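# Return the grip85 gripper to the empty stand slot

## Task

Put the adaptive gripper, tool 'grip85', into the slot of the tool stand that is currently empty; the task counts as failed unless the tool ends up completely seated in that slot.

## Robot and tools

Robot: a single arm whose end carries a tool changer. Two tools exist, grip50 and grip85, and a tool stand holds them in slots. tool_id in the results says which tool is locked on: grip50, grip85 or none.

Frame: every position, velocity and target uses the scene frame. Its origin is on the table top under the arm's base, +z points up, and +y lies to the left when facing along +x. end_effector_position is the centre of the changer face, in metres; end_effector_quat_wxyz is its orientation with w first. The face's own z axis points away from the arm. Printed pose values can be a few cm off, more at long reach.

The 14-number row (used by execute_actions and move): x, y, z, qw, qx, qy, qz, tool/lock, grip50_position, grip50_force_limit, grip50_speed, grip85_position, grip85_force_limit, grip85_speed. The first seven are an absolute pose for the changer face in the scene frame (metres, unit quaternion), not an offset. The last seven each lie in -1..1. Lock: positive locks onto a plate resting on the face, negative unlocks, 0 keeps the previous lock command. Gripper numbers: position +1 is fully open (grip50 50 mm, grip85 85 mm); -1 closes until blocked; grip85 pads meet near -0.8, grip50 near -0.65. Force_limit -1..+1 sets pressing force (grip50 about 20 to 185 N per pad); speed -1..+1 sets about 20 to 150 mm/s. A 0 in these fields is a real command, so to leave a gripper alone resend the values you last sent. Tool-specific numbers only matter while that tool is attached and ready. Include the quaternion in every row; do not copy a drifted reported one.

execute_actions(actions, cameras): actions is a list of actions; each action is a table of 1 to 15 rows, one row per control step of 1/30 s, the last row held until 15 steps pass. A target further than 0.6 m from the face's current position along any face axis gets the action refused. An empty list just reports state. cameras: list of names, omitted/null/["all"] for all, [] for none.

move(target, speed, blend, stop_force, zero, blocking, cameras): drives the face in a straight line from its Hand target to one row, or through a list of up to 15 rows sharing 10 s. speed is m/s (0.002 to 3.6, default 0.25; rotation up to twice that in rad/s), one value or one per leg. blend, metres, rounds corners in a list. stop_force, N (3 to 120), ends the path when the wrist senses that much push against the travel direction; unreliable when the move also rotates the face; omit it when backing off a contact. zero (with stop_force) true re-zeroes before moving, false counts from the last zero. blocking=false returns after about 0.5 s while the move continues; not allowed with stop_force. The result adds a move: line: done (within 3 mm and 2 degrees), off_target, moving, held or fault, plus limits (paced = pose clipped, held = steps withheld). Neither done nor off_target proves absence of contact. Paths ignore obstacles; keep them away from the arm's base, since passing near it can flip the shoulder posture.

wait(seconds 0 to 10): lets time run, holding the last command. stop(): brakes a running move. zoom_image(camera, region [x0,y0,x1,y1] in pixels, at most 504 by 504): a close-up of the newest image of cam_head_left, cam_head_right or cam_wrist. zero_wrist_force(): subtracts the current wrist reading from later ones. finished_scene(scene): ends the scene, given the scene's integer number; irreversible, and the goal must hold without the robot.

Controller: each step the commanded orientation is limited to 32 degrees from the measured one; one action may not reach the pose, and the result's Hand target line shows where the arm is actually being sent, so command the remainder next. Tool commands lists each tool's current command.

Tool handling: to attach, the face must meet the plate within about 1 mm sideways and about 1 degree of tilt; when plate_near reads 1 send lock +1 and wait for locked 1. The tool then starts up (readings n/a; a gripper closes and reopens by itself). The plate only fits with the face's -y axis toward the fork's open side. In a slot the plate hangs in a fork with 10 mm stops; fork arms sit 40 to 70 mm either side of the slot middle along face x, their front ends 45 mm toward the open side, their tops 18 mm below the hung plate's face. Slots are 180 mm apart. Removal is: raise about 20 mm (over 10, at most 30), slide at least 110 mm toward face -y, then raise further. Returning is the exact reverse: arrive about 20 mm high, at least 110 mm out on the open side, slide in along face +y, lower until seated. When in_stand reads 1, hold still, send lock -1 and wait for unlocked 1 before backing the face away. Unlocking anywhere else is ignored and unlock_refused reads 1. Clearances: changer 63 mm wide at the face; contact block 46 mm on face -y from 2 mm behind; lock motor 58 mm on face +y from 13 mm behind; a plate block 96 mm on face -y from 6 mm behind. grip85's grip point is 173 mm out along face z when closed, 13 mm less when open.

Results: pose and velocities; Joint positions, velocities ("within noise" when still) and torques (include gravity, have offsets); Wrist force and torque in end-effector axes, plus a line with the peak since last shown; step readings of position for execute_actions calls; tool readings such as object_status (0 moving, 1 blocked opening, 2 blocked closing, 3 at target or pads met) and position_measured counts (about 3 fully open); plate_near, locked, unlocked, in_stand, unlock_refused.

Avoid: pressing into firm contact (stiff arm faults easily); contact torque at the joint limits (142 N m for the first three joints, 26.6 N m for the wrists) or about 150 N outside force, either of which stops the arm for 10 s; fast impacts; anything dropping or leaving the table; holding the arm stretched or straining, which heats motors (MOTOR HOT at 70 °C, brake stop at 85 °C).

Cameras: cam_head_left, cam_head_right and cam_wrist, each 672x504, with calibration given as K, distortion and T_world_to_cam; fixed cameras may be shifted a few mm or degrees, and the wrist view can lag during motion.

Each tool is called after ">>>" by a JSON object that holds its "api" and its "payload".

## Session

>>> {"api": "execute_actions", "payload": {"actions": []}}

>>> {"api": "zoom_image", "payload": {"camera": "cam_head_left", "region": [60, 60, 400, 370]}}

Scene clock: 0.00 s.
end_effector_position=(+0.2712, -0.0397, +0.3512) locked=0 unlocked=1 plate_near=0 in_stand=0 unlock_refused=0 tool_id=none grip50_position_measured=n/a grip50_object_status=n/a grip85_position_measured=n/a grip85_object_status=n/a end_effector_quat_wxyz=(+0.014, +0.871, +0.489, +0.036)
Joint positions: [-0.665 -2.25 2.323 -1.694 -1.503 -1.735]
Joint velocities: within noise
Joint torques (N m): no reading
Motor temperatures (°C): [34 27 28 39 33 39]
Wrist force (N): no reading
Wrist torque (N m): no reading
Wrist force, peak (N): no reading
Hand target: +0.2712, -0.0397, +0.3512; +0.014, +0.871, +0.489, +0.036
Tool commands: tool/lock=+0.0 tool/grip50_position=+1.0 tool/grip50_force_limit=+1.0 tool/grip50_speed=+1.0 tool/grip85_position=+1.0 tool/grip85_force_limit=+1.0 tool/grip85_speed=+1.0
camera_calibration:
cam_wrist: T_world_to_cam=[[0.541231, 0.835457, 0.0952929, -0.133881], [0.747929, -0.530096, 0.399501, -0.312973], [0.384281, -0.14495, -0.911766, 0.252265], [0, 0, 0, 1]] pos_world=[0.209601, -0.0174877, 0.367798]

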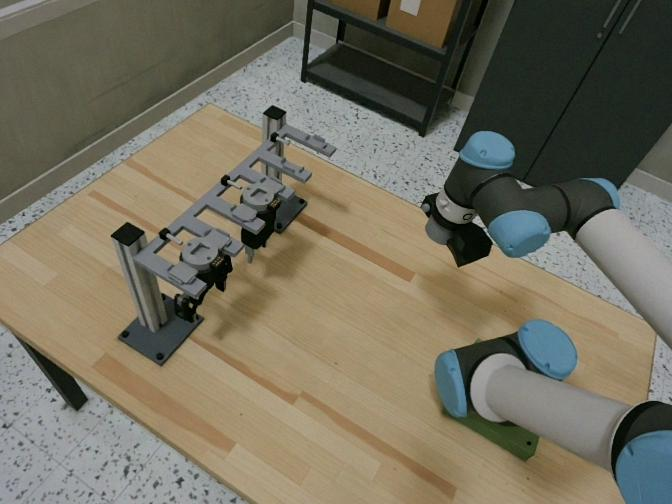

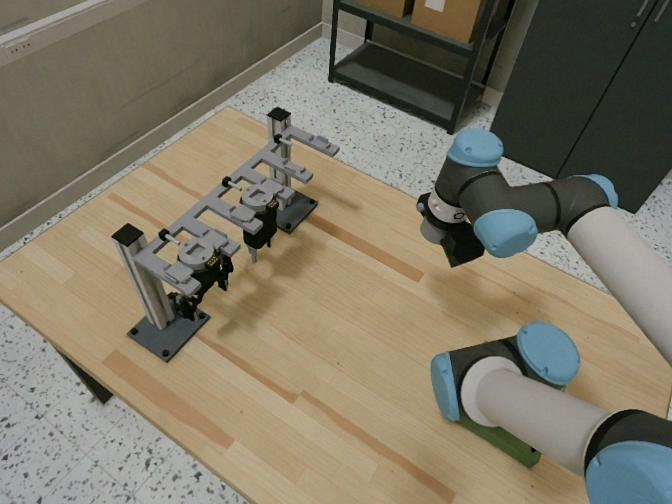

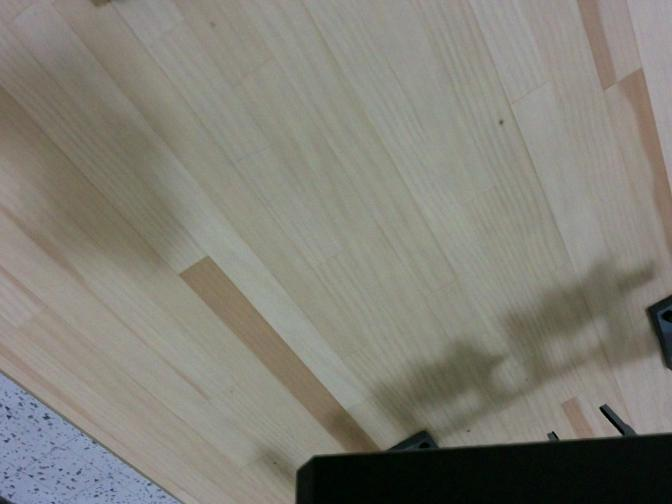

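Scaled by 1.482 from the camera's 672x504 image, which has a finer 960x720 frame.

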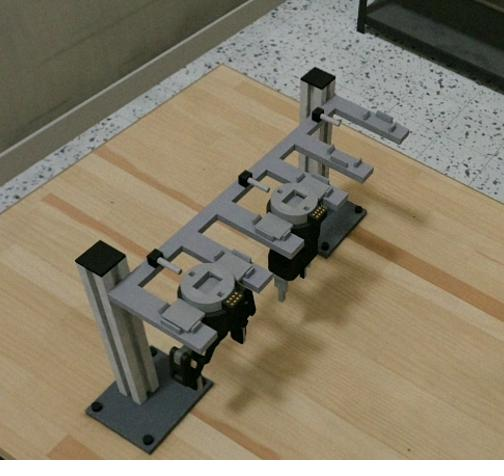

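>>> {"api": "move", "payload": {"target": [[0.45,-0.12,0.44,0,0.7071,0.7071,0,0,1,1,1,1,1,1],[0.6174,-0.1204,0.42,0,0.7071,0.7071,0,0,1,1,1,1,1,1]], "speed": 0.35, "blend": 0.04, "cameras": ["cam_wrist"]}}

>>> {"api": "zoom_image", "payload": {"camera": "cam_wrist", "region": [120, 150, 510, 450]}}

>>> {"api": "move", "payload": {"target": [[0.6104,0.2396,0.42,0,0.7071,0.7071,0,0,1,1,1,1,1,1]], "speed": 0.3, "cameras": ["cam_wrist"]}}

>>> {"api": "zoom_image", "payload": {"camera": "cam_wrist", "region": [120, 150, 510, 450]}}

>>> {"api": "zoom_image", "payload": {"camera": "cam_wrist", "region": [230, 220, 410, 380]}}

Scene clock: 13.83 s.
end_effector_position=(+0.6173, -0.1204, +0.4200) locked=0 unlocked=1 plate_near=0 in_stand=0 unlock_refused=0 tool_id=none grip50_position_measured=n/a grip50_object_status=n/a grip85_position_measured=n/a grip85_object_status=n/a end_effector_quat_wxyz=(+0.000, +0.707, +0.707, +0.000)
Joint positions: [-0.367 -1.28 1.356 -1.648 -1.56 -1.986]
Joint velocities: within noise
Joint torques (N m): [0.41 -34.57 -35.8 -3.97 -2.17 -1.49]
Motor temperatures (°C): [34 27 28 39 33 39]
Wrist force (N): [-0.3 -0.7 0.5]
Wrist torque (N m): [-0.01 0.01 0.00]
Wrist force, peak (N): [0.0 4.5 1.5]
Hand target: +0.6174, -0.1204, +0.4200; +0.000, +0.707, +0.707, +0.000
Off the commanded pose: 0.000 m, 0 deg.
move: done
camera_calibration:
cam_wrist: T_world_to_cam=[[0.0312006, 0.998493, 0.0451501, 0.0951894], [0.936991, -0.0449447, 0.34645, -0.678098], [0.347957, 0.0314958, -0.936981, 0.224636], [0, 0, 0, 1]] pos_world=[0.554238, -0.132598, 0.441109]
Images, in order (width x height): cam_wrist 672x504.

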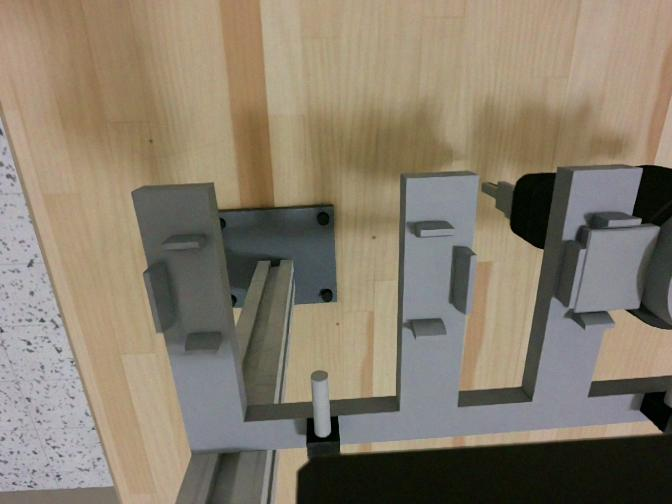

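Scaled by 1.292 from the camera's 672x504 image, which has a finer 960x720 frame.

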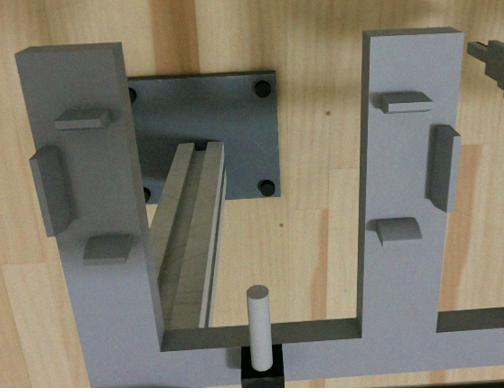

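Scene clock: 15.53 s.
end_effector_position=(+0.6104, +0.2395, +0.4199) locked=0 unlocked=1 plate_near=0 in_stand=0 unlock_refused=0 tool_id=none grip50_position_measured=n/a grip50_object_status=n/a grip85_position_measured=n/a grip85_object_status=n/a end_effector_quat_wxyz=(+0.000, +0.707, +0.707, +0.000)
Joint positions: [0.211 -1.22 1.269 -1.626 -1.563 -1.409]
Joint velocities: within noise
Joint torques (N m): [6.03 -54.48 -27.44 -4.42 -0.35 1.19]
Motor temperatures (°C): [34 27 28 39 33 39]
Wrist force (N): [-0.3 -0.4 0.0]
Wrist torque (N m): [-0.03 -0.03 0.03]
Wrist force, peak (N): [-4.8 -0.5 0.3]
Hand target: +0.6104, +0.2396, +0.4200; +0.000, +0.707, +0.707, +0.000
Off the commanded pose: 0.000 m, 0 deg.
move: done
camera_calibration:
cam_wrist: T_world_to_cam=[[0.0310243, 0.998502, 0.0450734, -0.26382], [0.937041, -0.0447488, 0.34634, -0.655447], [0.347838, 0.0314907, -0.937026, 0.215694], [0, 0, 0, 1]] pos_world=[0.547339, 0.227302, 0.441009]
Images, in order (width x height): cam_wrist 672x504.

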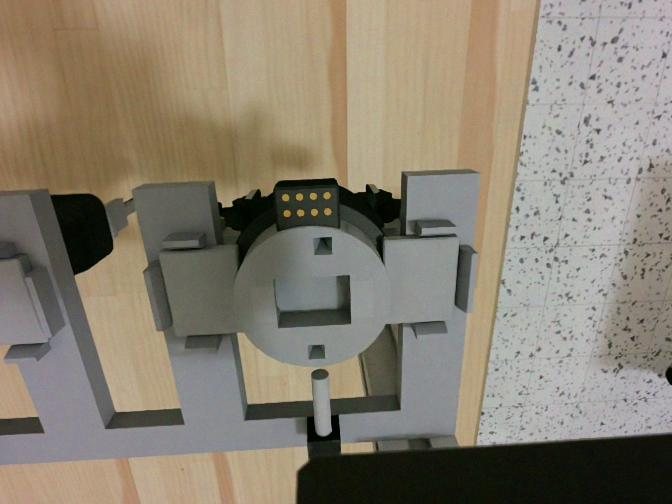

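Scaled by 1.292 from the camera's 672x504 image, which has a finer 960x720 frame.

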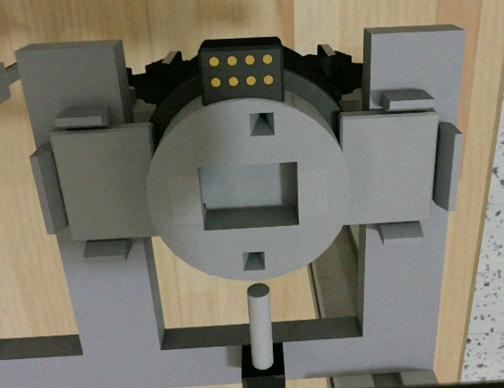

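Scaled by 2.800 from the camera's 672x504 image, which has a finer 960x720 frame.

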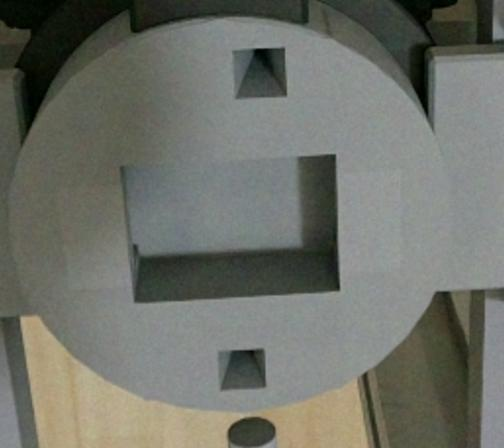

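>>> {"api": "move", "payload": {"target": [[0.6204,0.2265,0.36,0,0.7015,0.7127,0,0,1,1,1,1,1,1],[0.6204,0.2265,0.316,0,0.7015,0.7127,0,0,1,1,1,1,1,1]], "speed": [0.2,0.1], "cameras": []}}

>>> {"api": "move", "payload": {"target": [0.6204,0.2265,0.298,0,0.7015,0.7127,0,0,1,1,1,1,1,1], "speed": 0.01, "stop_force": 8, "cameras": []}}

Scene clock: 27.57 s.
end_effector_position=(+0.6204, +0.2265, +0.3159) locked=0 unlocked=1 plate_near=0 in_stand=0 unlock_refused=0 tool_id=none grip50_position_measured=n/a grip50_object_status=n/a grip85_position_measured=n/a grip85_object_status=n/a end_effector_quat_wxyz=(+0.000, +0.701, +0.713, +0.000)
Joint positions: [0.189 -1.164 1.459 -1.873 -1.562 -1.445]
Joint velocities: within noise
Joint torques (N m): [5.82 -61.91 -29.12 -3.47 2.26 1.91]
Motor temperatures (°C): [34 27 28 39 33 39]
Wrist force (N): [-0.3 -0.3 -0.1]
Wrist torque (N m): [-0.05 -0.01 0.04]
Wrist force, peak (N): [0.2 -1.0 -4.1]
Hand target: +0.6204, +0.2265, +0.3160; +0.000, +0.701, +0.713, +0.000
Off the commanded pose: 0.000 m, 0 deg.
move: done
No camera images: "cameras" was empty.

Scene clock: 30.23 s.
end_effector_position=(+0.6204, +0.2265, +0.3011) locked=0 unlocked=1 plate_near=1 in_stand=1 unlock_refused=0 tool_id=none grip50_position_measured=n/a grip50_object_status=n/a grip85_position_measured=n/a grip85_object_status=n/a end_effector_quat_wxyz=(+0.000, +0.701, +0.713, +0.000)
Joint positions: [0.19 -1.153 1.483 -1.908 -1.562 -1.445]
Joint velocities: within noise
Joint torques (N m): [2.64 -60.68 -32.87 -2.6 2.34 0.82]
Motor temperatures (°C): [34 27 28 39 33 39]
Wrist force (N): [-0.2 0.0 -0.9]
Wrist torque (N m): [-0.07 -0.01 0.04]
Wrist force, peak (N): [-2.4 -6.3 -16.5]
Hand target: +0.6204, +0.2265, +0.3011; +0.000, +0.701, +0.713, +0.000
Off the commanded pose: 0.003 m, 0 deg.
move: contact
No camera images: "cameras" was empty.

>>> {"api": "move", "payload": {"target": [0.6204,0.2265,0.3009,0,0.7015,0.7127,0,1,1,1,1,1,1,1], "cameras": []}}

>>> {"api": "wait", "payload": {"seconds": 0.5, "cameras": []}}

Scene clock: 33.80 s.
end_effector_position=(+0.6204, +0.2265, +0.3010) locked=0 unlocked=0 plate_near=1 in_stand=1 unlock_refused=0 tool_id=none grip50_position_measured=n/a grip50_object_status=n/a grip85_position_measured=n/a grip85_object_status=n/a end_effector_quat_wxyz=(+0.000, +0.701, +0.713, +0.000)
Joint positions: [0.19 -1.153 1.483 -1.908 -1.562 -1.445]
Joint velocities: within noise
Joint torques (N m): [-4.27 -36.73 -16.71 -3.57 1.67 -2.26]
Motor temperatures (°C): [33 27 28 39 33 39]
Wrist force (N): [-2.2 0.7 -3.4]
Wrist torque (N m): [-0.35 0.74 0.12]
Wrist force, peak (N): [-2.2 0.7 -3.4]
Hand target: +0.6204, +0.2265, +0.3009; +0.000, +0.701, +0.713, +0.000
Tool commands: tool/lock=+0.0 tool/grip50_position=+1.0 tool/grip50_force_limit=+1.0 tool/grip50_speed=+1.0 tool/grip85_position=+1.0 tool/grip85_force_limit=+1.0 tool/grip85_speed=+1.0
Off the commanded pose: 0.000 m, 0 deg.
move: done
No camera images: "cameras" was empty.

Scene clock: 34.30 s.
end_effector_position=(+0.6204, +0.2265, +0.3010) locked=1 unlocked=0 plate_near=1 in_stand=1 unlock_refused=0 tool_id=grip85 grip50_position_measured=n/a grip50_object_status=n/a grip85_position_measured=n/a grip85_object_status=n/a end_effector_quat_wxyz=(+0.000, +0.701, +0.713, +0.000)
Joint positions: [0.19 -1.153 1.483 -1.908 -1.562 -1.445]
Joint velocities: within noise
Joint torques (N m): [-2.85 -33.16 -22.43 -1.48 0.6 -2.15]
Motor temperatures (°C): [33 27 28 39 33 39]
Wrist force (N): [-4.5 -3.7 -20.2]
Wrist torque (N m): [-0.38 1.11 -0.08]
Wrist force, peak (N): [-4.5 -3.7 -20.2]
Hand target: +0.6204, +0.2265, +0.3009; +0.000, +0.701, +0.713, +0.000
Tool commands: tool/lock=+0.0 tool/grip50_position=+1.0 tool/grip50_force_limit=+1.0 tool/grip50_speed=+1.0 tool/grip85_position=+1.0 tool/grip85_force_limit=+1.0 tool/grip85_speed=+1.0
Off the commanded pose: 0.000 m, 0 deg.
wait: 0.50 s; at rest by 0.20 s
No camera images: "cameras" was empty.

>>> {"api": "move", "payload": {"target": [[0.6204,0.2265,0.3209,0,0.7015,0.7127,0,0,1,1,1,1,1,1],[0.48,0.2240,0.3209,0,0.7015,0.7127,0,0,1,1,1,1,1,1],[0.48,-0.1360,0.3209,0,0.7015,0.7127,0,0,1,1,1,1,1,1],[0.6280,-0.1335,0.3205,0,0.7015,0.7127,0,0,1,1,1,1,1,1],[0.6280,-0.1335,0.315,0,0.7015,0.7127,0,0,1,1,1,1,1,1]], "speed": [0.05,0.2,0.3,0.15,0.03], "blend": [0.0,0.015,0.015,0,0]}}

>>> {"api": "move", "payload": {"target": [0.6280,-0.1335,0.297,0,0.7015,0.7127,0,0,1,1,1,1,1,1], "speed": 0.01, "stop_force": 8}}

Scene clock: 44.53 s.
end_effector_position=(+0.6280, -0.1335, +0.3150) locked=1 unlocked=0 plate_near=1 in_stand=0 unlock_refused=0 tool_id=grip85 grip50_position_measured=n/a grip50_object_status=n/a grip85_position_measured=3 grip85_object_status=3 end_effector_quat_wxyz=(+0.000, +0.701, +0.713, +0.000)
Joint positions: [-0.378 -1.199 1.519 -1.893 -1.56 -2.013]
Joint velocities: within noise
Joint torques (N m): [-6.8 -48.01 -39.2 -3.27 -1.14 -2.59]
Motor temperatures (°C): [33 27 28 39 33 39]
Wrist force (N): [-0.2 -0.2 0.2]
Wrist torque (N m): [-0.05 0.00 -0.01]
Wrist force, peak (N): [-4.6 -4.6 -24.3]
Hand target: +0.6280, -0.1335, +0.3150; +0.000, +0.701, +0.713, +0.000
Off the commanded pose: 0.000 m, 0 deg.
move: done
camera_calibration:
cam_wrist: T_world_to_cam=[[0.0153658, 0.998863, 0.0451397, 0.122652], [0.937575, -0.0300809, 0.346481, -0.650755], [0.347445, 0.0369979, -0.93697, 0.123987], [0, 0, 0, 1]] pos_world=[0.565168, -0.146675, 0.336109]

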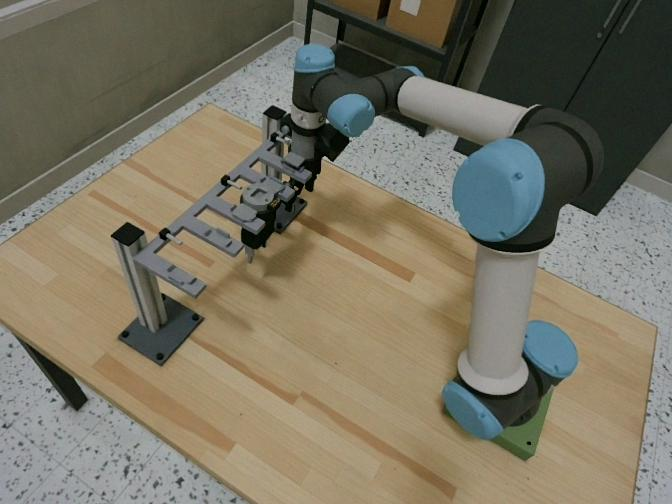

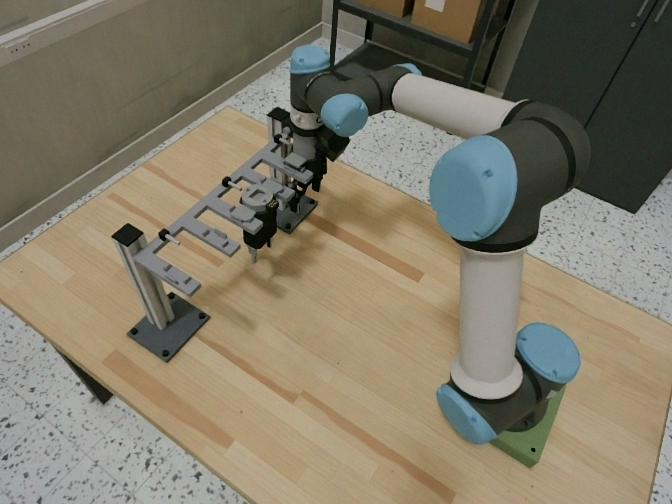

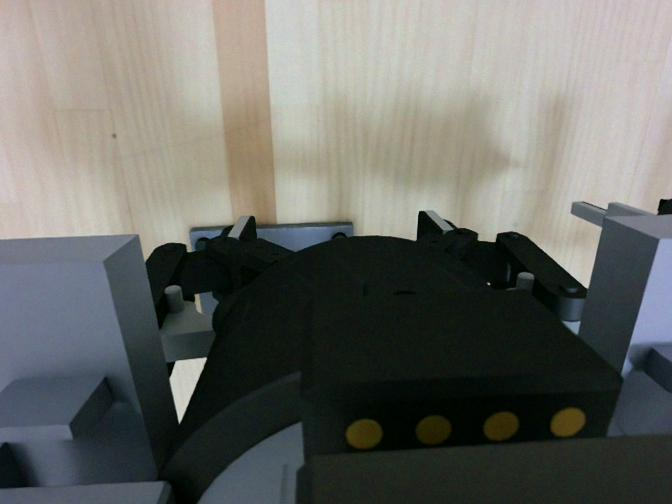

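Scene clock: 47.07 s.
end_effector_position=(+0.6280, -0.1335, +0.3011) locked=1 unlocked=0 plate_near=1 in_stand=1 unlock_refused=0 tool_id=grip85 grip50_position_measured=n/a grip50_object_status=n/a grip85_position_measured=3 grip85_object_status=3 end_effector_quat_wxyz=(+0.000, +0.701, +0.713, +0.000)
Joint positions: [-0.377 -1.188 1.541 -1.925 -1.56 -2.012]
Joint velocities: within noise
Joint torques (N m): [-0.78 -65.18 -35.85 -2.97 2.36 0.88]
Motor temperatures (°C): [33 27 28 39 33 39]
Wrist force (N): [-0.5 0.5 -4.5]
Wrist torque (N m): [-0.16 -0.31 -0.06]
Wrist force, peak (N): [-0.6 -4.0 -18.7]
Hand target: +0.6280, -0.1335, +0.3011; +0.000, +0.701, +0.713, +0.000
Off the commanded pose: 0.004 m, 0 deg.
move: contact
camera_calibration:
cam_wrist: T_world_to_cam=[[0.0153308, 0.998859, 0.0452258, 0.123271], [0.937621, -0.030073, 0.346357, -0.645924], [0.347322, 0.0370947, -0.937012, 0.111059], [0, 0, 0, 1]] pos_world=[0.565169, -0.146675, 0.322209]

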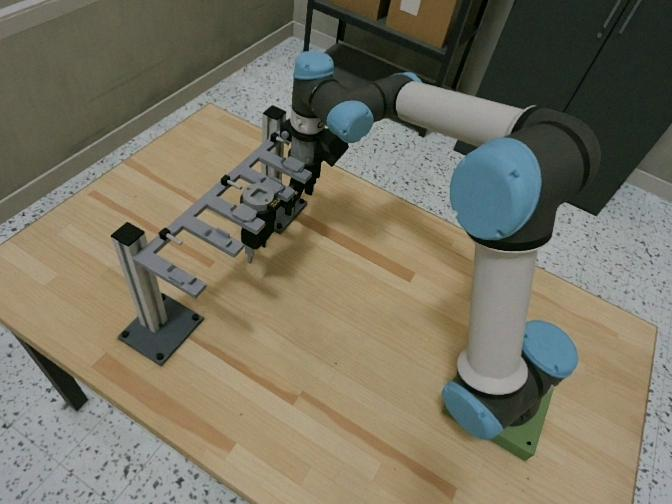

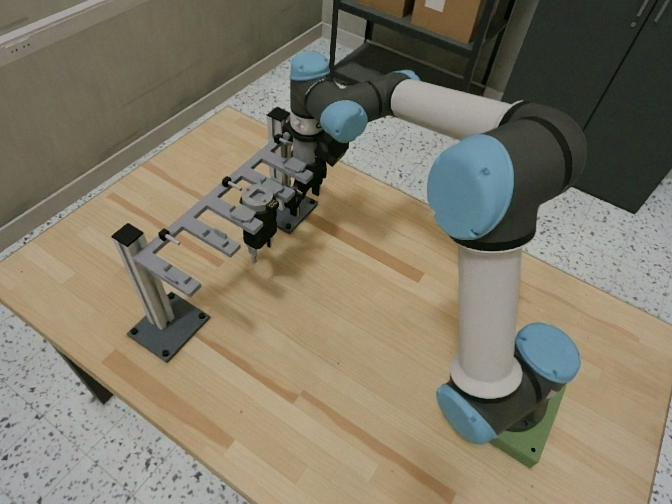

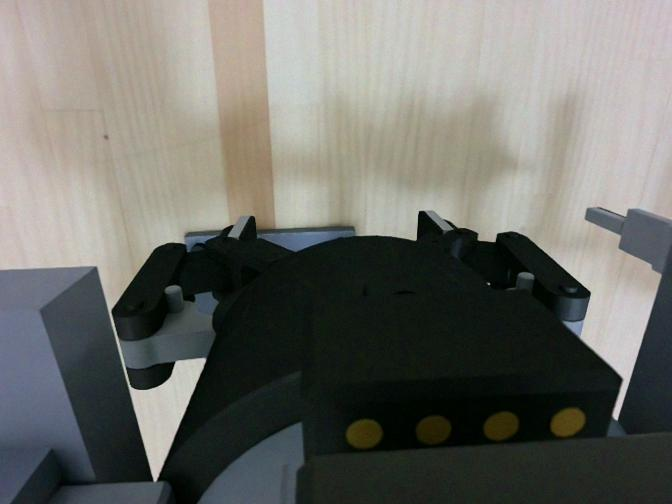

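>>> {"api": "move", "payload": {"target": [0.6280,-0.1335,0.3010,0,0.7015,0.7127,0,-1,1,1,1,1,1,1], "cameras": []}}

>>> {"api": "wait", "payload": {"seconds": 0.5, "cameras": []}}

Scene clock: 50.43 s.
end_effector_position=(+0.6280, -0.1335, +0.3011) locked=0 unlocked=0 plate_near=1 in_stand=1 unlock_refused=0 tool_id=none grip50_position_measured=n/a grip50_object_status=n/a grip85_position_measured=n/a grip85_object_status=n/a end_effector_quat_wxyz=(+0.000, +0.701, +0.713, +0.000)
Joint positions: [-0.377 -1.188 1.541 -1.926 -1.56 -2.012]
Joint velocities: within noise
Joint torques (N m): [-4.86 -36.4 -18.62 -3.89 2.24 -2.37]
Motor temperatures (°C): [33 27 28 39 33 39]
Wrist force (N): [-0.1 -0.4 0.6]
Wrist torque (N m): [-0.02 -0.02 -0.02]
Wrist force, peak (N): [-0.1 -0.3 7.3]
Hand target: +0.6280, -0.1335, +0.3010; +0.000, +0.701, +0.713, +0.000
Tool commands: tool/lock=+0.0 tool/grip50_position=+1.0 tool/grip50_force_limit=+1.0 tool/grip50_speed=+1.0 tool/grip85_position=+1.0 tool/grip85_force_limit=+1.0 tool/grip85_speed=+1.0
Off the commanded pose: 0.000 m, 0 deg.
move: done
No camera images: "cameras" was empty.

Scene clock: 50.93 s.
end_effector_position=(+0.6280, -0.1335, +0.3010) locked=0 unlocked=1 plate_near=1 in_stand=1 unlock_refused=0 tool_id=none grip50_position_measured=n/a grip50_object_status=n/a grip85_position_measured=n/a grip85_object_status=n/a end_effector_quat_wxyz=(+0.000, +0.701, +0.713, +0.000)
Joint positions: [-0.377 -1.187 1.541 -1.926 -1.56 -2.012]
Joint velocities: within noise
Joint torques (N m): [-5 -34.35 -18.54 -2.17 2.26 -2.36]
Motor temperatures (°C): [33 27 28 39 33 39]
Wrist force (N): [0.0 -4.6 -1.6]
Wrist torque (N m): [-0.10 -0.03 -0.01]
Wrist force, peak (N): [0.0 -4.6 -1.6]
Hand target: +0.6280, -0.1335, +0.3010; +0.000, +0.701, +0.713, +0.000
Tool commands: tool/lock=+0.0 tool/grip50_position=+1.0 tool/grip50_force_limit=+1.0 tool/grip50_speed=+1.0 tool/grip85_position=+1.0 tool/grip85_force_limit=+1.0 tool/grip85_speed=+1.0
Off the commanded pose: 0.000 m, 0 deg.
wait: 0.50 s; at rest by 0.20 s
No camera images: "cameras" was empty.

>>> {"api": "move", "payload": {"target": [[0.6280,-0.1335,0.335,0,0.7015,0.7127,0,0,1,1,1,1,1,1],[0.6180,-0.1205,0.42,0,0.7071,0.7071,0,0,1,1,1,1,1,1]], "speed": [0.06,0.25], "cameras": ["cam_wrist","cam_head_left"]}}

>>> {"api": "zoom_image", "payload": {"camera": "cam_wrist", "region": [120, 150, 510, 450]}}

Scene clock: 56.27 s.
end_effector_position=(+0.6180, -0.1204, +0.4199) locked=0 unlocked=1 plate_near=0 in_stand=0 unlock_refused=0 tool_id=none grip50_position_measured=n/a grip50_object_status=n/a grip85_position_measured=n/a grip85_object_status=n/a end_effector_quat_wxyz=(+0.000, +0.707, +0.707, +0.000)
Joint positions: [-0.367 -1.278 1.354 -1.648 -1.56 -1.986]
Joint velocities: within noise
Joint torques (N m): [-8.67 -41.87 -35.07 -1.71 -1.67 -2.47]
Motor temperatures (°C): [33 27 28 39 33 39]
Wrist force (N): [-0.3 -0.7 0.6]
Wrist torque (N m): [-0.02 0.01 -0.01]
Wrist force, peak (N): [-0.1 -4.6 -1.3]
Hand target: +0.6180, -0.1205, +0.4200; +0.000, +0.707, +0.707, +0.000
Off the commanded pose: 0.000 m, 0 deg.
move: done
camera_calibration:
cam_wrist: T_world_to_cam=[[0.0311351, 0.998487, 0.0453297, 0.0951287], [0.937039, -0.0449414, 0.34632, -0.678689], [0.347833, 0.031693, -0.937021, 0.224411], [0, 0, 0, 1]] pos_world=[0.554939, -0.132598, 0.441009]
Images, in order (width x height): cam_head_left 672x504, cam_wrist 672x504.

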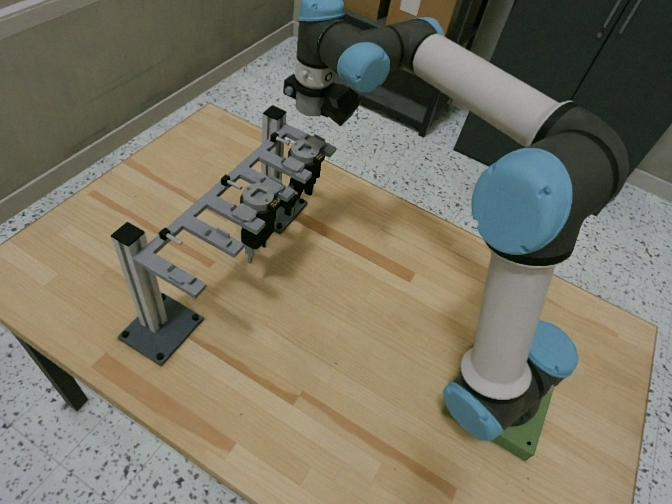

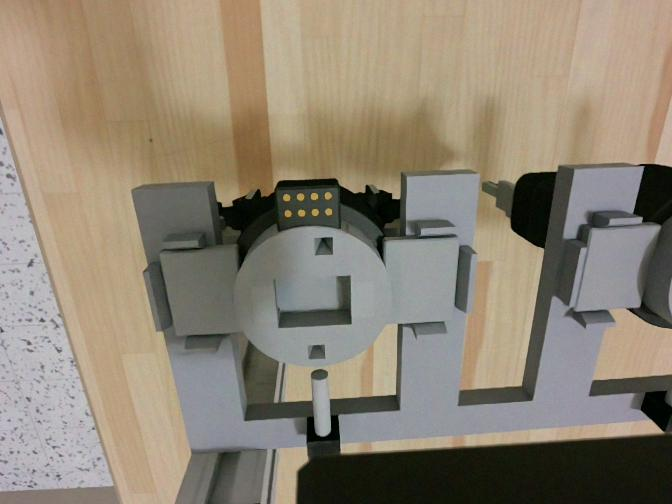

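Scaled by 1.292 from the camera's 672x504 image, which has a finer 960x720 frame.

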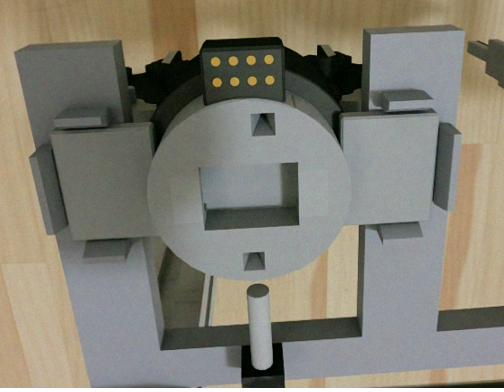

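Seated perfectly.

>>> {"api": "finished_scene", "payload": {"scene": 2}}

The scene is finished: the task was done.


## Next scene

The same job, from a new start.

>>> {"api": "execute_actions", "payload": {"actions": []}}

>>> {"api": "zoom_image", "payload": {"camera": "cam_head_left", "region": [60, 60, 400, 370]}}

Scene clock: 0.00 s.
end_effector_position=(+0.3436, -0.4476, +0.1400) locked=0 unlocked=1 plate_near=0 in_stand=0 unlock_refused=0 tool_id=none grip50_position_measured=n/a grip50_object_status=n/a grip85_position_measured=n/a grip85_object_status=n/a end_effector_quat_wxyz=(-0.453, +0.787, -0.110, +0.405)
Joint positions: [-1.36 -0.925 1.711 -1.253 -0.593 -1.761]
Joint velocities: within noise
Joint torques (N m): no reading
Motor temperatures (°C): [32 27 27 38 32 38]
Wrist force (N): no reading
Wrist torque (N m): no reading
Wrist force, peak (N): no reading
Hand target: +0.3436, -0.4476, +0.1400; -0.453, +0.787, -0.110, +0.405
Tool commands: tool/lock=+0.0 tool/grip50_position=+1.0 tool/grip50_force_limit=+1.0 tool/grip50_speed=+1.0 tool/grip85_position=+1.0 tool/grip85_force_limit=+1.0 tool/grip85_speed=+1.0
camera_calibration:
cam_wrist: T_world_to_cam=[[0.619983, -0.584921, 0.52296, -0.534856], [-0.102602, -0.721234, -0.68505, -0.14037], [0.777878, 0.371063, -0.507167, 0.011934], [0, 0, 0, 1]] pos_world=[0.307916, -0.418517, 0.1896]

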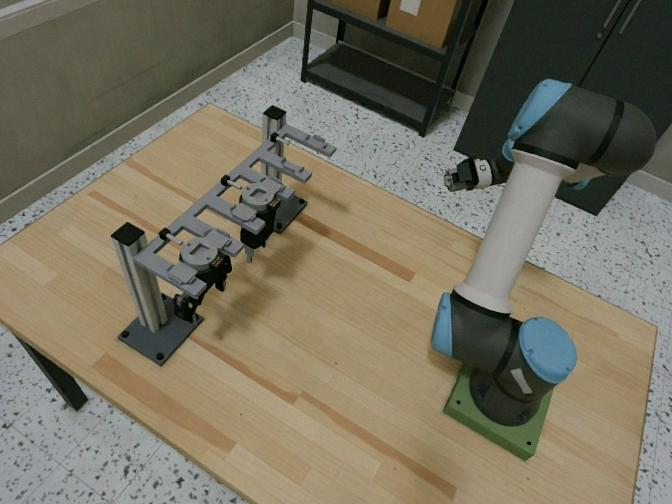

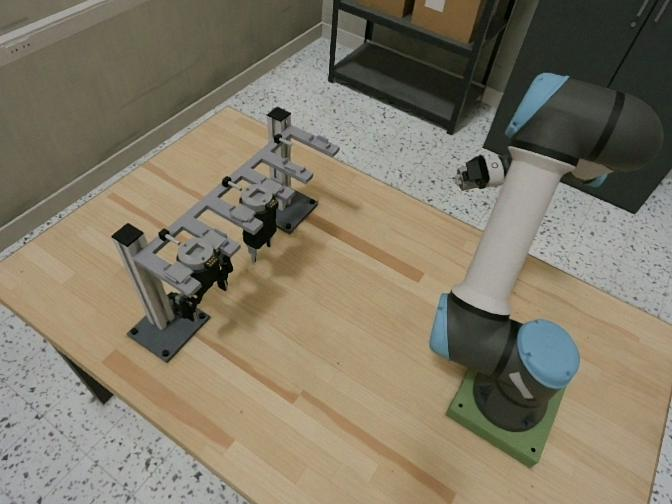

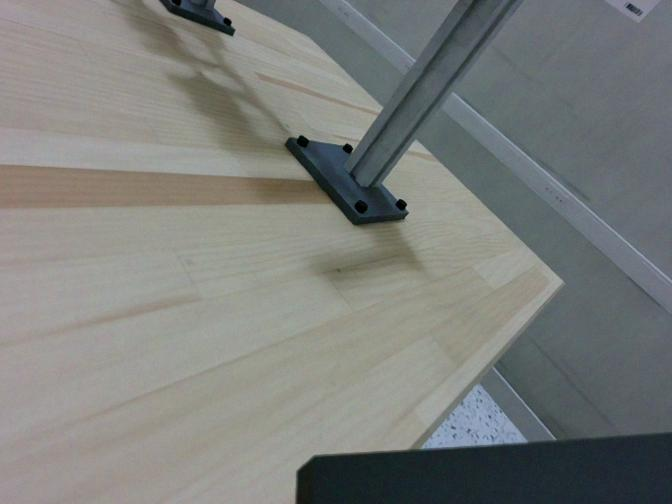

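Scaled by 1.482 from the camera's 672x504 image, which has a finer 960x720 frame.

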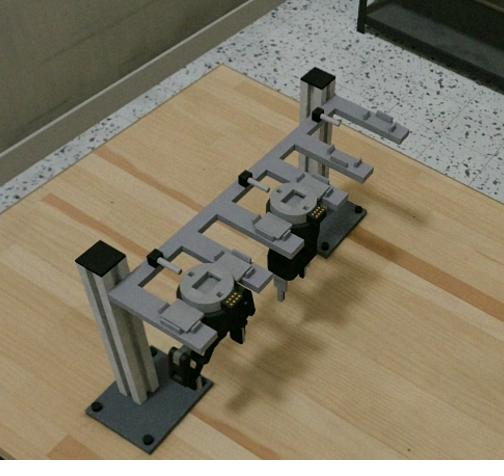

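>>> {"api": "move", "payload": {"target": [[0.47,-0.25,0.44,0,0.7071,0.7071,0,0,1,1,1,1,1,1],[0.5,0.1,0.45,0,0.7071,0.7071,0,0,1,1,1,1,1,1],[0.6104,0.2396,0.42,0,0.7071,0.7071,0,0,1,1,1,1,1,1]], "speed": 0.4, "blend": [0.05,0.05,0], "cameras": ["cam_wrist"]}}

>>> {"api": "zoom_image", "payload": {"camera": "cam_wrist", "region": [230, 220, 410, 380]}}

Scene clock: 11.10 s.
end_effector_position=(+0.6103, +0.2395, +0.4201) locked=0 unlocked=1 plate_near=0 in_stand=0 unlock_refused=0 tool_id=none grip50_position_measured=n/a grip50_object_status=n/a grip85_position_measured=n/a grip85_object_status=n/a end_effector_quat_wxyz=(+0.000, +0.707, +0.707, +0.000)
Joint positions: [0.211 -1.221 1.269 -1.626 -1.563 -1.409]
Joint velocities: within noise
Joint torques (N m): [5.21 -36.45 -36.84 -4.01 -0.07 0.85]
Motor temperatures (°C): [32 27 27 38 32 38]
Wrist force (N): [-1.1 0.3 -0.5]
Wrist torque (N m): [-0.59 0.17 0.33]
Wrist force, peak (N): [2.8 3.7 0.6]
Hand target: +0.6104, +0.2396, +0.4200; +0.000, +0.707, +0.707, +0.000
Off the commanded pose: 0.000 m, 0 deg.
move: done
camera_calibration:
cam_wrist: T_world_to_cam=[[0.0311077, 0.998497, 0.0451172, -0.263886], [0.936961, -0.0448491, 0.346543, -0.65541], [0.348045, 0.031493, -0.936949, 0.215675], [0, 0, 0, 1]] pos_world=[0.547238, 0.227302, 0.441109]
Images, in order (width x height): cam_wrist 672x504.

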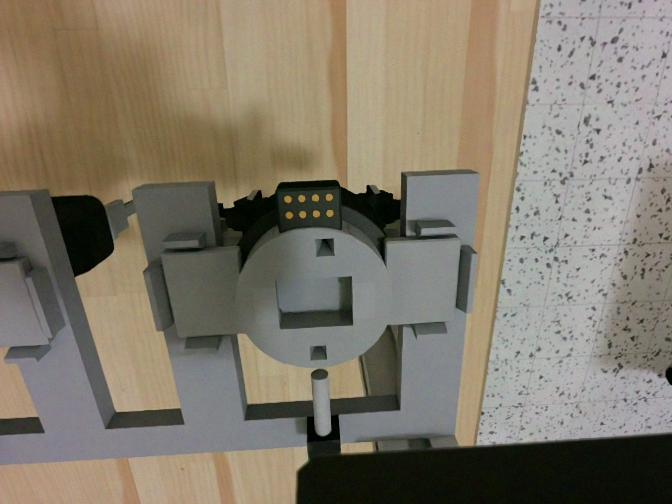

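Scaled by 2.800 from the camera's 672x504 image, which has a finer 960x720 frame.

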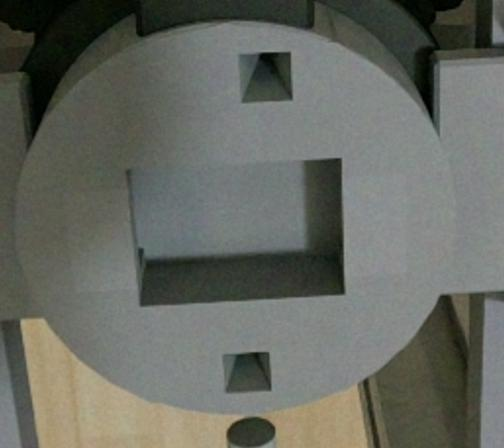

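>>> {"api": "move", "payload": {"target": [[0.6208,0.2270,0.36,0,0.7015,0.7127,0,0,1,1,1,1,1,1],[0.6208,0.2270,0.315,0,0.7015,0.7127,0,0,1,1,1,1,1,1]], "speed": [0.2,0.1], "cameras": []}}

>>> {"api": "move", "payload": {"target": [0.6208,0.2270,0.298,0,0.7015,0.7127,0,0,1,1,1,1,1,1], "speed": 0.01, "stop_force": 8, "cameras": []}}

Scene clock: 19.70 s.
end_effector_position=(+0.6208, +0.2270, +0.3149) locked=0 unlocked=1 plate_near=0 in_stand=0 unlock_refused=0 tool_id=none grip50_position_measured=n/a grip50_object_status=n/a grip85_position_measured=n/a grip85_object_status=n/a end_effector_quat_wxyz=(+0.000, +0.701, +0.713, +0.000)
Joint positions: [0.19 -1.162 1.459 -1.875 -1.562 -1.445]
Joint velocities: within noise
Joint torques (N m): [6.91 -64.35 -28.49 -3.54 2.64 1.57]
Motor temperatures (°C): [32 27 27 38 32 38]
Wrist force (N): [-1.3 0.4 -0.7]
Wrist torque (N m): [-0.63 0.20 0.34]
Wrist force, peak (N): [-0.8 0.0 -4.4]
Hand target: +0.6208, +0.2270, +0.3150; +0.000, +0.701, +0.713, +0.000
Off the commanded pose: 0.000 m, 0 deg.
move: done
No camera images: "cameras" was empty.

Scene clock: 22.27 s.
end_effector_position=(+0.6208, +0.2270, +0.3009) locked=0 unlocked=1 plate_near=1 in_stand=1 unlock_refused=0 tool_id=none grip50_position_measured=n/a grip50_object_status=n/a grip85_position_measured=n/a grip85_object_status=n/a end_effector_quat_wxyz=(+0.000, +0.701, +0.713, +0.000)
Joint positions: [0.19 -1.151 1.481 -1.908 -1.562 -1.445]
Joint velocities: within noise
Joint torques (N m): [5.98 -58.91 -29.38 -1.03 2.48 1.69]
Motor temperatures (°C): [32 27 27 38 32 38]
Wrist force (N): [-0.5 1.8 -8.0]
Wrist torque (N m): [-0.80 0.32 0.35]
Wrist force, peak (N): [-3.6 -6.3 -22.9]
Hand target: +0.6208, +0.2270, +0.3009; +0.000, +0.701, +0.713, +0.000
Off the commanded pose: 0.003 m, 0 deg.
move: contact
No camera images: "cameras" was empty.

>>> {"api": "move", "payload": {"target": [0.6208,0.2270,0.3009,0,0.7015,0.7127,0,1,1,1,1,1,1,1], "cameras": []}}

>>> {"api": "wait", "payload": {"seconds": 0.5, "cameras": []}}

Scene clock: 25.87 s.
end_effector_position=(+0.6208, +0.2270, +0.3009) locked=0 unlocked=0 plate_near=1 in_stand=1 unlock_refused=0 tool_id=none grip50_position_measured=n/a grip50_object_status=n/a grip85_position_measured=n/a grip85_object_status=n/a end_effector_quat_wxyz=(+0.000, +0.701, +0.713, +0.000)
Joint positions: [0.19 -1.151 1.481 -1.908 -1.562 -1.445]
Joint velocities: within noise
Joint torques (N m): [0.51 -51.92 -25.65 -0.9 2.51 0.15]
Motor temperatures (°C): [32 27 27 38 32 38]
Wrist force (N): [-0.7 1.8 -7.6]
Wrist torque (N m): [-0.78 0.32 0.34]
Wrist force, peak (N): [-0.6 1.8 -8.2]
Hand target: +0.6208, +0.2270, +0.3009; +0.000, +0.701, +0.713, +0.000
Tool commands: tool/lock=+0.0 tool/grip50_position=+1.0 tool/grip50_force_limit=+1.0 tool/grip50_speed=+1.0 tool/grip85_position=+1.0 tool/grip85_force_limit=+1.0 tool/grip85_speed=+1.0
Off the commanded pose: 0.000 m, 0 deg.
move: done
No camera images: "cameras" was empty.

Scene clock: 26.37 s.
end_effector_position=(+0.6208, +0.2270, +0.3009) locked=1 unlocked=0 plate_near=1 in_stand=1 unlock_refused=0 tool_id=grip85 grip50_position_measured=n/a grip50_object_status=n/a grip85_position_measured=n/a grip85_object_status=n/a end_effector_quat_wxyz=(+0.000, +0.701, +0.713, +0.000)
Joint positions: [0.19 -1.151 1.481 -1.908 -1.562 -1.445]
Joint velocities: within noise
Joint torques (N m): [-0.55 -55.17 -28.95 -2.54 0.66 0.01]
Motor temperatures (°C): [32 27 27 38 32 38]
Wrist force (N): [-3.8 -0.3 -21.3]
Wrist torque (N m): [-0.99 1.33 0.35]
Wrist force, peak (N): [-3.9 -0.2 -21.5]
Hand target: +0.6208, +0.2270, +0.3009; +0.000, +0.701, +0.713, +0.000
Tool commands: tool/lock=+0.0 tool/grip50_position=+1.0 tool/grip50_force_limit=+1.0 tool/grip50_speed=+1.0 tool/grip85_position=+1.0 tool/grip85_force_limit=+1.0 tool/grip85_speed=+1.0
Off the commanded pose: 0.000 m, 0 deg.
wait: 0.50 s; at rest by 0.20 s
No camera images: "cameras" was empty.

>>> {"api": "move", "payload": {"target": [[0.6208,0.2270,0.3209,0,0.7015,0.7127,0,0,1,1,1,1,1,1],[0.48,0.2245,0.3209,0,0.7015,0.7127,0,0,1,1,1,1,1,1],[0.48,-0.1360,0.3209,0,0.7015,0.7127,0,0,1,1,1,1,1,1],[0.6280,-0.1335,0.3205,0,0.7015,0.7127,0,0,1,1,1,1,1,1],[0.6280,-0.1335,0.315,0,0.7015,0.7127,0,0,1,1,1,1,1,1]], "speed": [0.05,0.2,0.3,0.15,0.03], "blend": [0.0,0.015,0.015,0,0], "cameras": []}}

>>> {"api": "move", "payload": {"target": [0.6280,-0.1335,0.297,0,0.7015,0.7127,0,0,1,1,1,1,1,1], "speed": 0.01, "stop_force": 8, "cameras": ["cam_head_left"]}}

Scene clock: 35.80 s.
end_effector_position=(+0.6280, -0.1335, +0.3150) locked=1 unlocked=0 plate_near=1 in_stand=0 unlock_refused=0 tool_id=grip85 grip50_position_measured=n/a grip50_object_status=n/a grip85_position_measured=3 grip85_object_status=3 end_effector_quat_wxyz=(+0.000, +0.701, +0.713, +0.000)
Joint positions: [-0.378 -1.199 1.519 -1.893 -1.56 -2.013]
Joint velocities: within noise
Joint torques (N m): [-8.2 -49.03 -39.52 -3.1 -1.34 -2.35]
Motor temperatures (°C): [32 27 27 38 32 38]
Wrist force (N): [-0.9 0.7 -0.3]
Wrist torque (N m): [-0.60 0.18 0.28]
Wrist force, peak (N): [-4.4 -1.0 -24.2]
Hand target: +0.6280, -0.1335, +0.3150; +0.000, +0.701, +0.713, +0.000
Off the commanded pose: 0.000 m, 0 deg.
move: done
No camera images: "cameras" was empty.

Scene clock: 38.33 s.
end_effector_position=(+0.6280, -0.1335, +0.3010) locked=1 unlocked=0 plate_near=1 in_stand=1 unlock_refused=0 tool_id=grip85 grip50_position_measured=n/a grip50_object_status=n/a grip85_position_measured=3 grip85_object_status=3 end_effector_quat_wxyz=(+0.000, +0.701, +0.713, +0.000)
Joint positions: [-0.377 -1.188 1.541 -1.926 -1.56 -2.012]
Joint velocities: within noise
Joint torques (N m): [1.55 -64.64 -33.11 -1.88 1.65 0.9]
Motor temperatures (°C): [32 27 27 38 32 38]
Wrist force (N): [-1.6 3.2 -9.7]
Wrist torque (N m): [-0.80 -0.35 0.16]
Wrist force, peak (N): [-2.3 -3.3 -24.5]
Hand target: +0.6280, -0.1335, +0.3010; +0.000, +0.701, +0.713, +0.000
Off the commanded pose: 0.004 m, 0 deg.
move: contact
Images, in order (width x height): cam_head_left 672x504.

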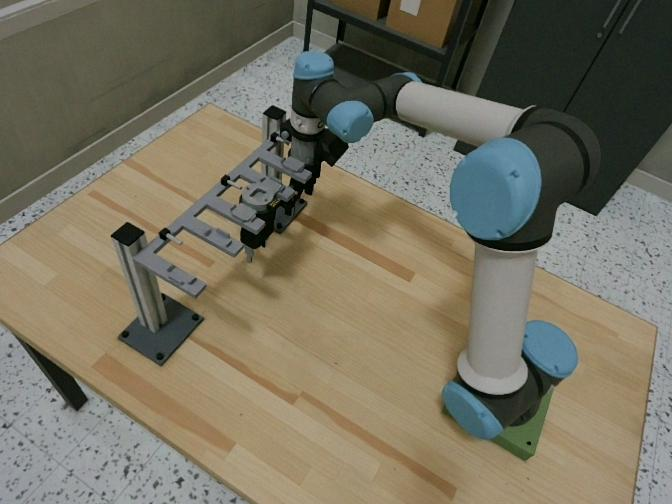

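>>> {"api": "move", "payload": {"target": [0.6280,-0.1335,0.3010,0,0.7015,0.7127,0,-1,1,1,1,1,1,1], "cameras": []}}

>>> {"api": "wait", "payload": {"seconds": 0.5, "cameras": []}}

Scene clock: 42.07 s.
end_effector_position=(+0.6280, -0.1335, +0.3010) locked=1 unlocked=0 plate_near=1 in_stand=1 unlock_refused=0 tool_id=grip85 grip50_position_measured=n/a grip50_object_status=n/a grip85_position_measured=3 grip85_object_status=3 end_effector_quat_wxyz=(+0.000, +0.701, +0.713, +0.000)
Joint positions: [-0.377 -1.188 1.541 -1.926 -1.56 -2.012]
Joint velocities: within noise
Joint torques (N m): [-7.03 -47.37 -32.87 -1.46 -0.44 -2.17]
Motor temperatures (°C): [32 27 27 38 32 38]
Wrist force (N): [-1.4 3.2 3.1]
Wrist torque (N m): [-0.81 -0.36 0.18]
Wrist force, peak (N): [-1.5 3.0 -10.1]
Hand target: +0.6280, -0.1335, +0.3010; +0.000, +0.701, +0.713, +0.000
Tool commands: tool/lock=+0.0 tool/grip50_position=+1.0 tool/grip50_force_limit=+1.0 tool/grip50_speed=+1.0 tool/grip85_position=+1.0 tool/grip85_force_limit=+1.0 tool/grip85_speed=+1.0
Off the commanded pose: 0.000 m, 0 deg.
move: done
No camera images: "cameras" was empty.

Scene clock: 42.57 s.
end_effector_position=(+0.6280, -0.1335, +0.3010) locked=0 unlocked=0 plate_near=1 in_stand=1 unlock_refused=0 tool_id=none grip50_position_measured=n/a grip50_object_status=n/a grip85_position_measured=n/a grip85_object_status=n/a end_effector_quat_wxyz=(+0.000, +0.701, +0.713, +0.000)
Joint positions: [-0.377 -1.188 1.541 -1.926 -1.56 -2.012]
Joint velocities: within noise
Joint torques (N m): [-6.63 -40.84 -33.05 -4.18 -0.88 -2.19]
Motor temperatures (°C): [32 27 27 38 32 38]
Wrist force (N): [-1.1 -0.6 0.0]
Wrist torque (N m): [-0.58 0.18 0.29]
Wrist force, peak (N): [-1.9 2.4 2.6]
Hand target: +0.6280, -0.1335, +0.3010; +0.000, +0.701, +0.713, +0.000
Tool commands: tool/lock=+0.0 tool/grip50_position=+1.0 tool/grip50_force_limit=+1.0 tool/grip50_speed=+1.0 tool/grip85_position=+1.0 tool/grip85_force_limit=+1.0 tool/grip85_speed=+1.0
Off the commanded pose: 0.000 m, 0 deg.
wait: 0.50 s; at rest by 0.23 s
No camera images: "cameras" was empty.

>>> {"api": "wait", "payload": {"seconds": 0.5, "cameras": []}}

Scene clock: 44.70 s.
end_effector_position=(+0.6280, -0.1335, +0.3010) locked=0 unlocked=1 plate_near=1 in_stand=1 unlock_refused=0 tool_id=none grip50_position_measured=n/a grip50_object_status=n/a grip85_position_measured=n/a grip85_object_status=n/a end_effector_quat_wxyz=(+0.000, +0.701, +0.713, +0.000)
Joint positions: [-0.377 -1.187 1.541 -1.926 -1.56 -2.012]
Joint velocities: within noise
Joint torques (N m): [-6.37 -36.25 -32.14 -4.57 -2.2 -2.17]
Motor temperatures (°C): [32 27 27 38 32 38]
Wrist force (N): [-1.0 -2.9 -1.3]
Wrist torque (N m): [-0.63 0.18 0.28]
Wrist force, peak (N): [-1.0 -2.8 -1.9]
Hand target: +0.6280, -0.1335, +0.3010; +0.000, +0.701, +0.713, +0.000
Tool commands: tool/lock=+0.0 tool/grip50_position=+1.0 tool/grip50_force_limit=+1.0 tool/grip50_speed=+1.0 tool/grip85_position=+1.0 tool/grip85_force_limit=+1.0 tool/grip85_speed=+1.0
Off the commanded pose: 0.000 m, 0 deg.
wait: 0.50 s; at rest from the start
No camera images: "cameras" was empty.

>>> {"api": "move", "payload": {"target": [[0.6280,-0.1335,0.335,0,0.7015,0.7127,0,0,1,1,1,1,1,1],[0.6180,-0.1205,0.42,0,0.7071,0.7071,0,0,1,1,1,1,1,1]], "speed": [0.06,0.25], "cameras": ["cam_wrist"]}}

Scene clock: 49.87 s.
end_effector_position=(+0.6180, -0.1204, +0.4199) locked=0 unlocked=1 plate_near=0 in_stand=0 unlock_refused=0 tool_id=none grip50_position_measured=n/a grip50_object_status=n/a grip85_position_measured=n/a grip85_object_status=n/a end_effector_quat_wxyz=(+0.000, +0.707, +0.707, +0.000)
Joint positions: [-0.367 -1.278 1.354 -1.648 -1.56 -1.986]
Joint velocities: within noise
Joint torques (N m): [-9.11 -42.11 -35.4 -1.82 -0.11 -2.33]
Motor temperatures (°C): [32 27 27 38 32 38]
Wrist force (N): [-1.1 0.0 0.1]
Wrist torque (N m): [-0.58 0.21 0.29]
Wrist force, peak (N): [-1.3 1.1 4.3]
Hand target: +0.6180, -0.1205, +0.4200; +0.000, +0.707, +0.707, +0.000
Off the commanded pose: 0.000 m, 0 deg.
move: done
camera_calibration:
cam_wrist: T_world_to_cam=[[0.031078, 0.998494, 0.0452009, 0.0952179], [0.93704, -0.0448433, 0.34633, -0.678681], [0.347836, 0.0315918, -0.937023, 0.224397], [0, 0, 0, 1]] pos_world=[0.554939, -0.132598, 0.441009]
Images, in order (width x height): cam_wrist 672x504.

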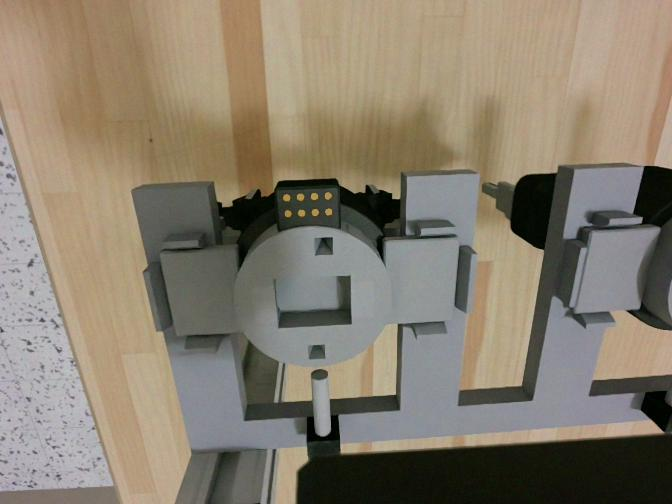

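>>> {"api": "finished_scene", "payload": {"scene": 3}}

The scene is finished: the task was done.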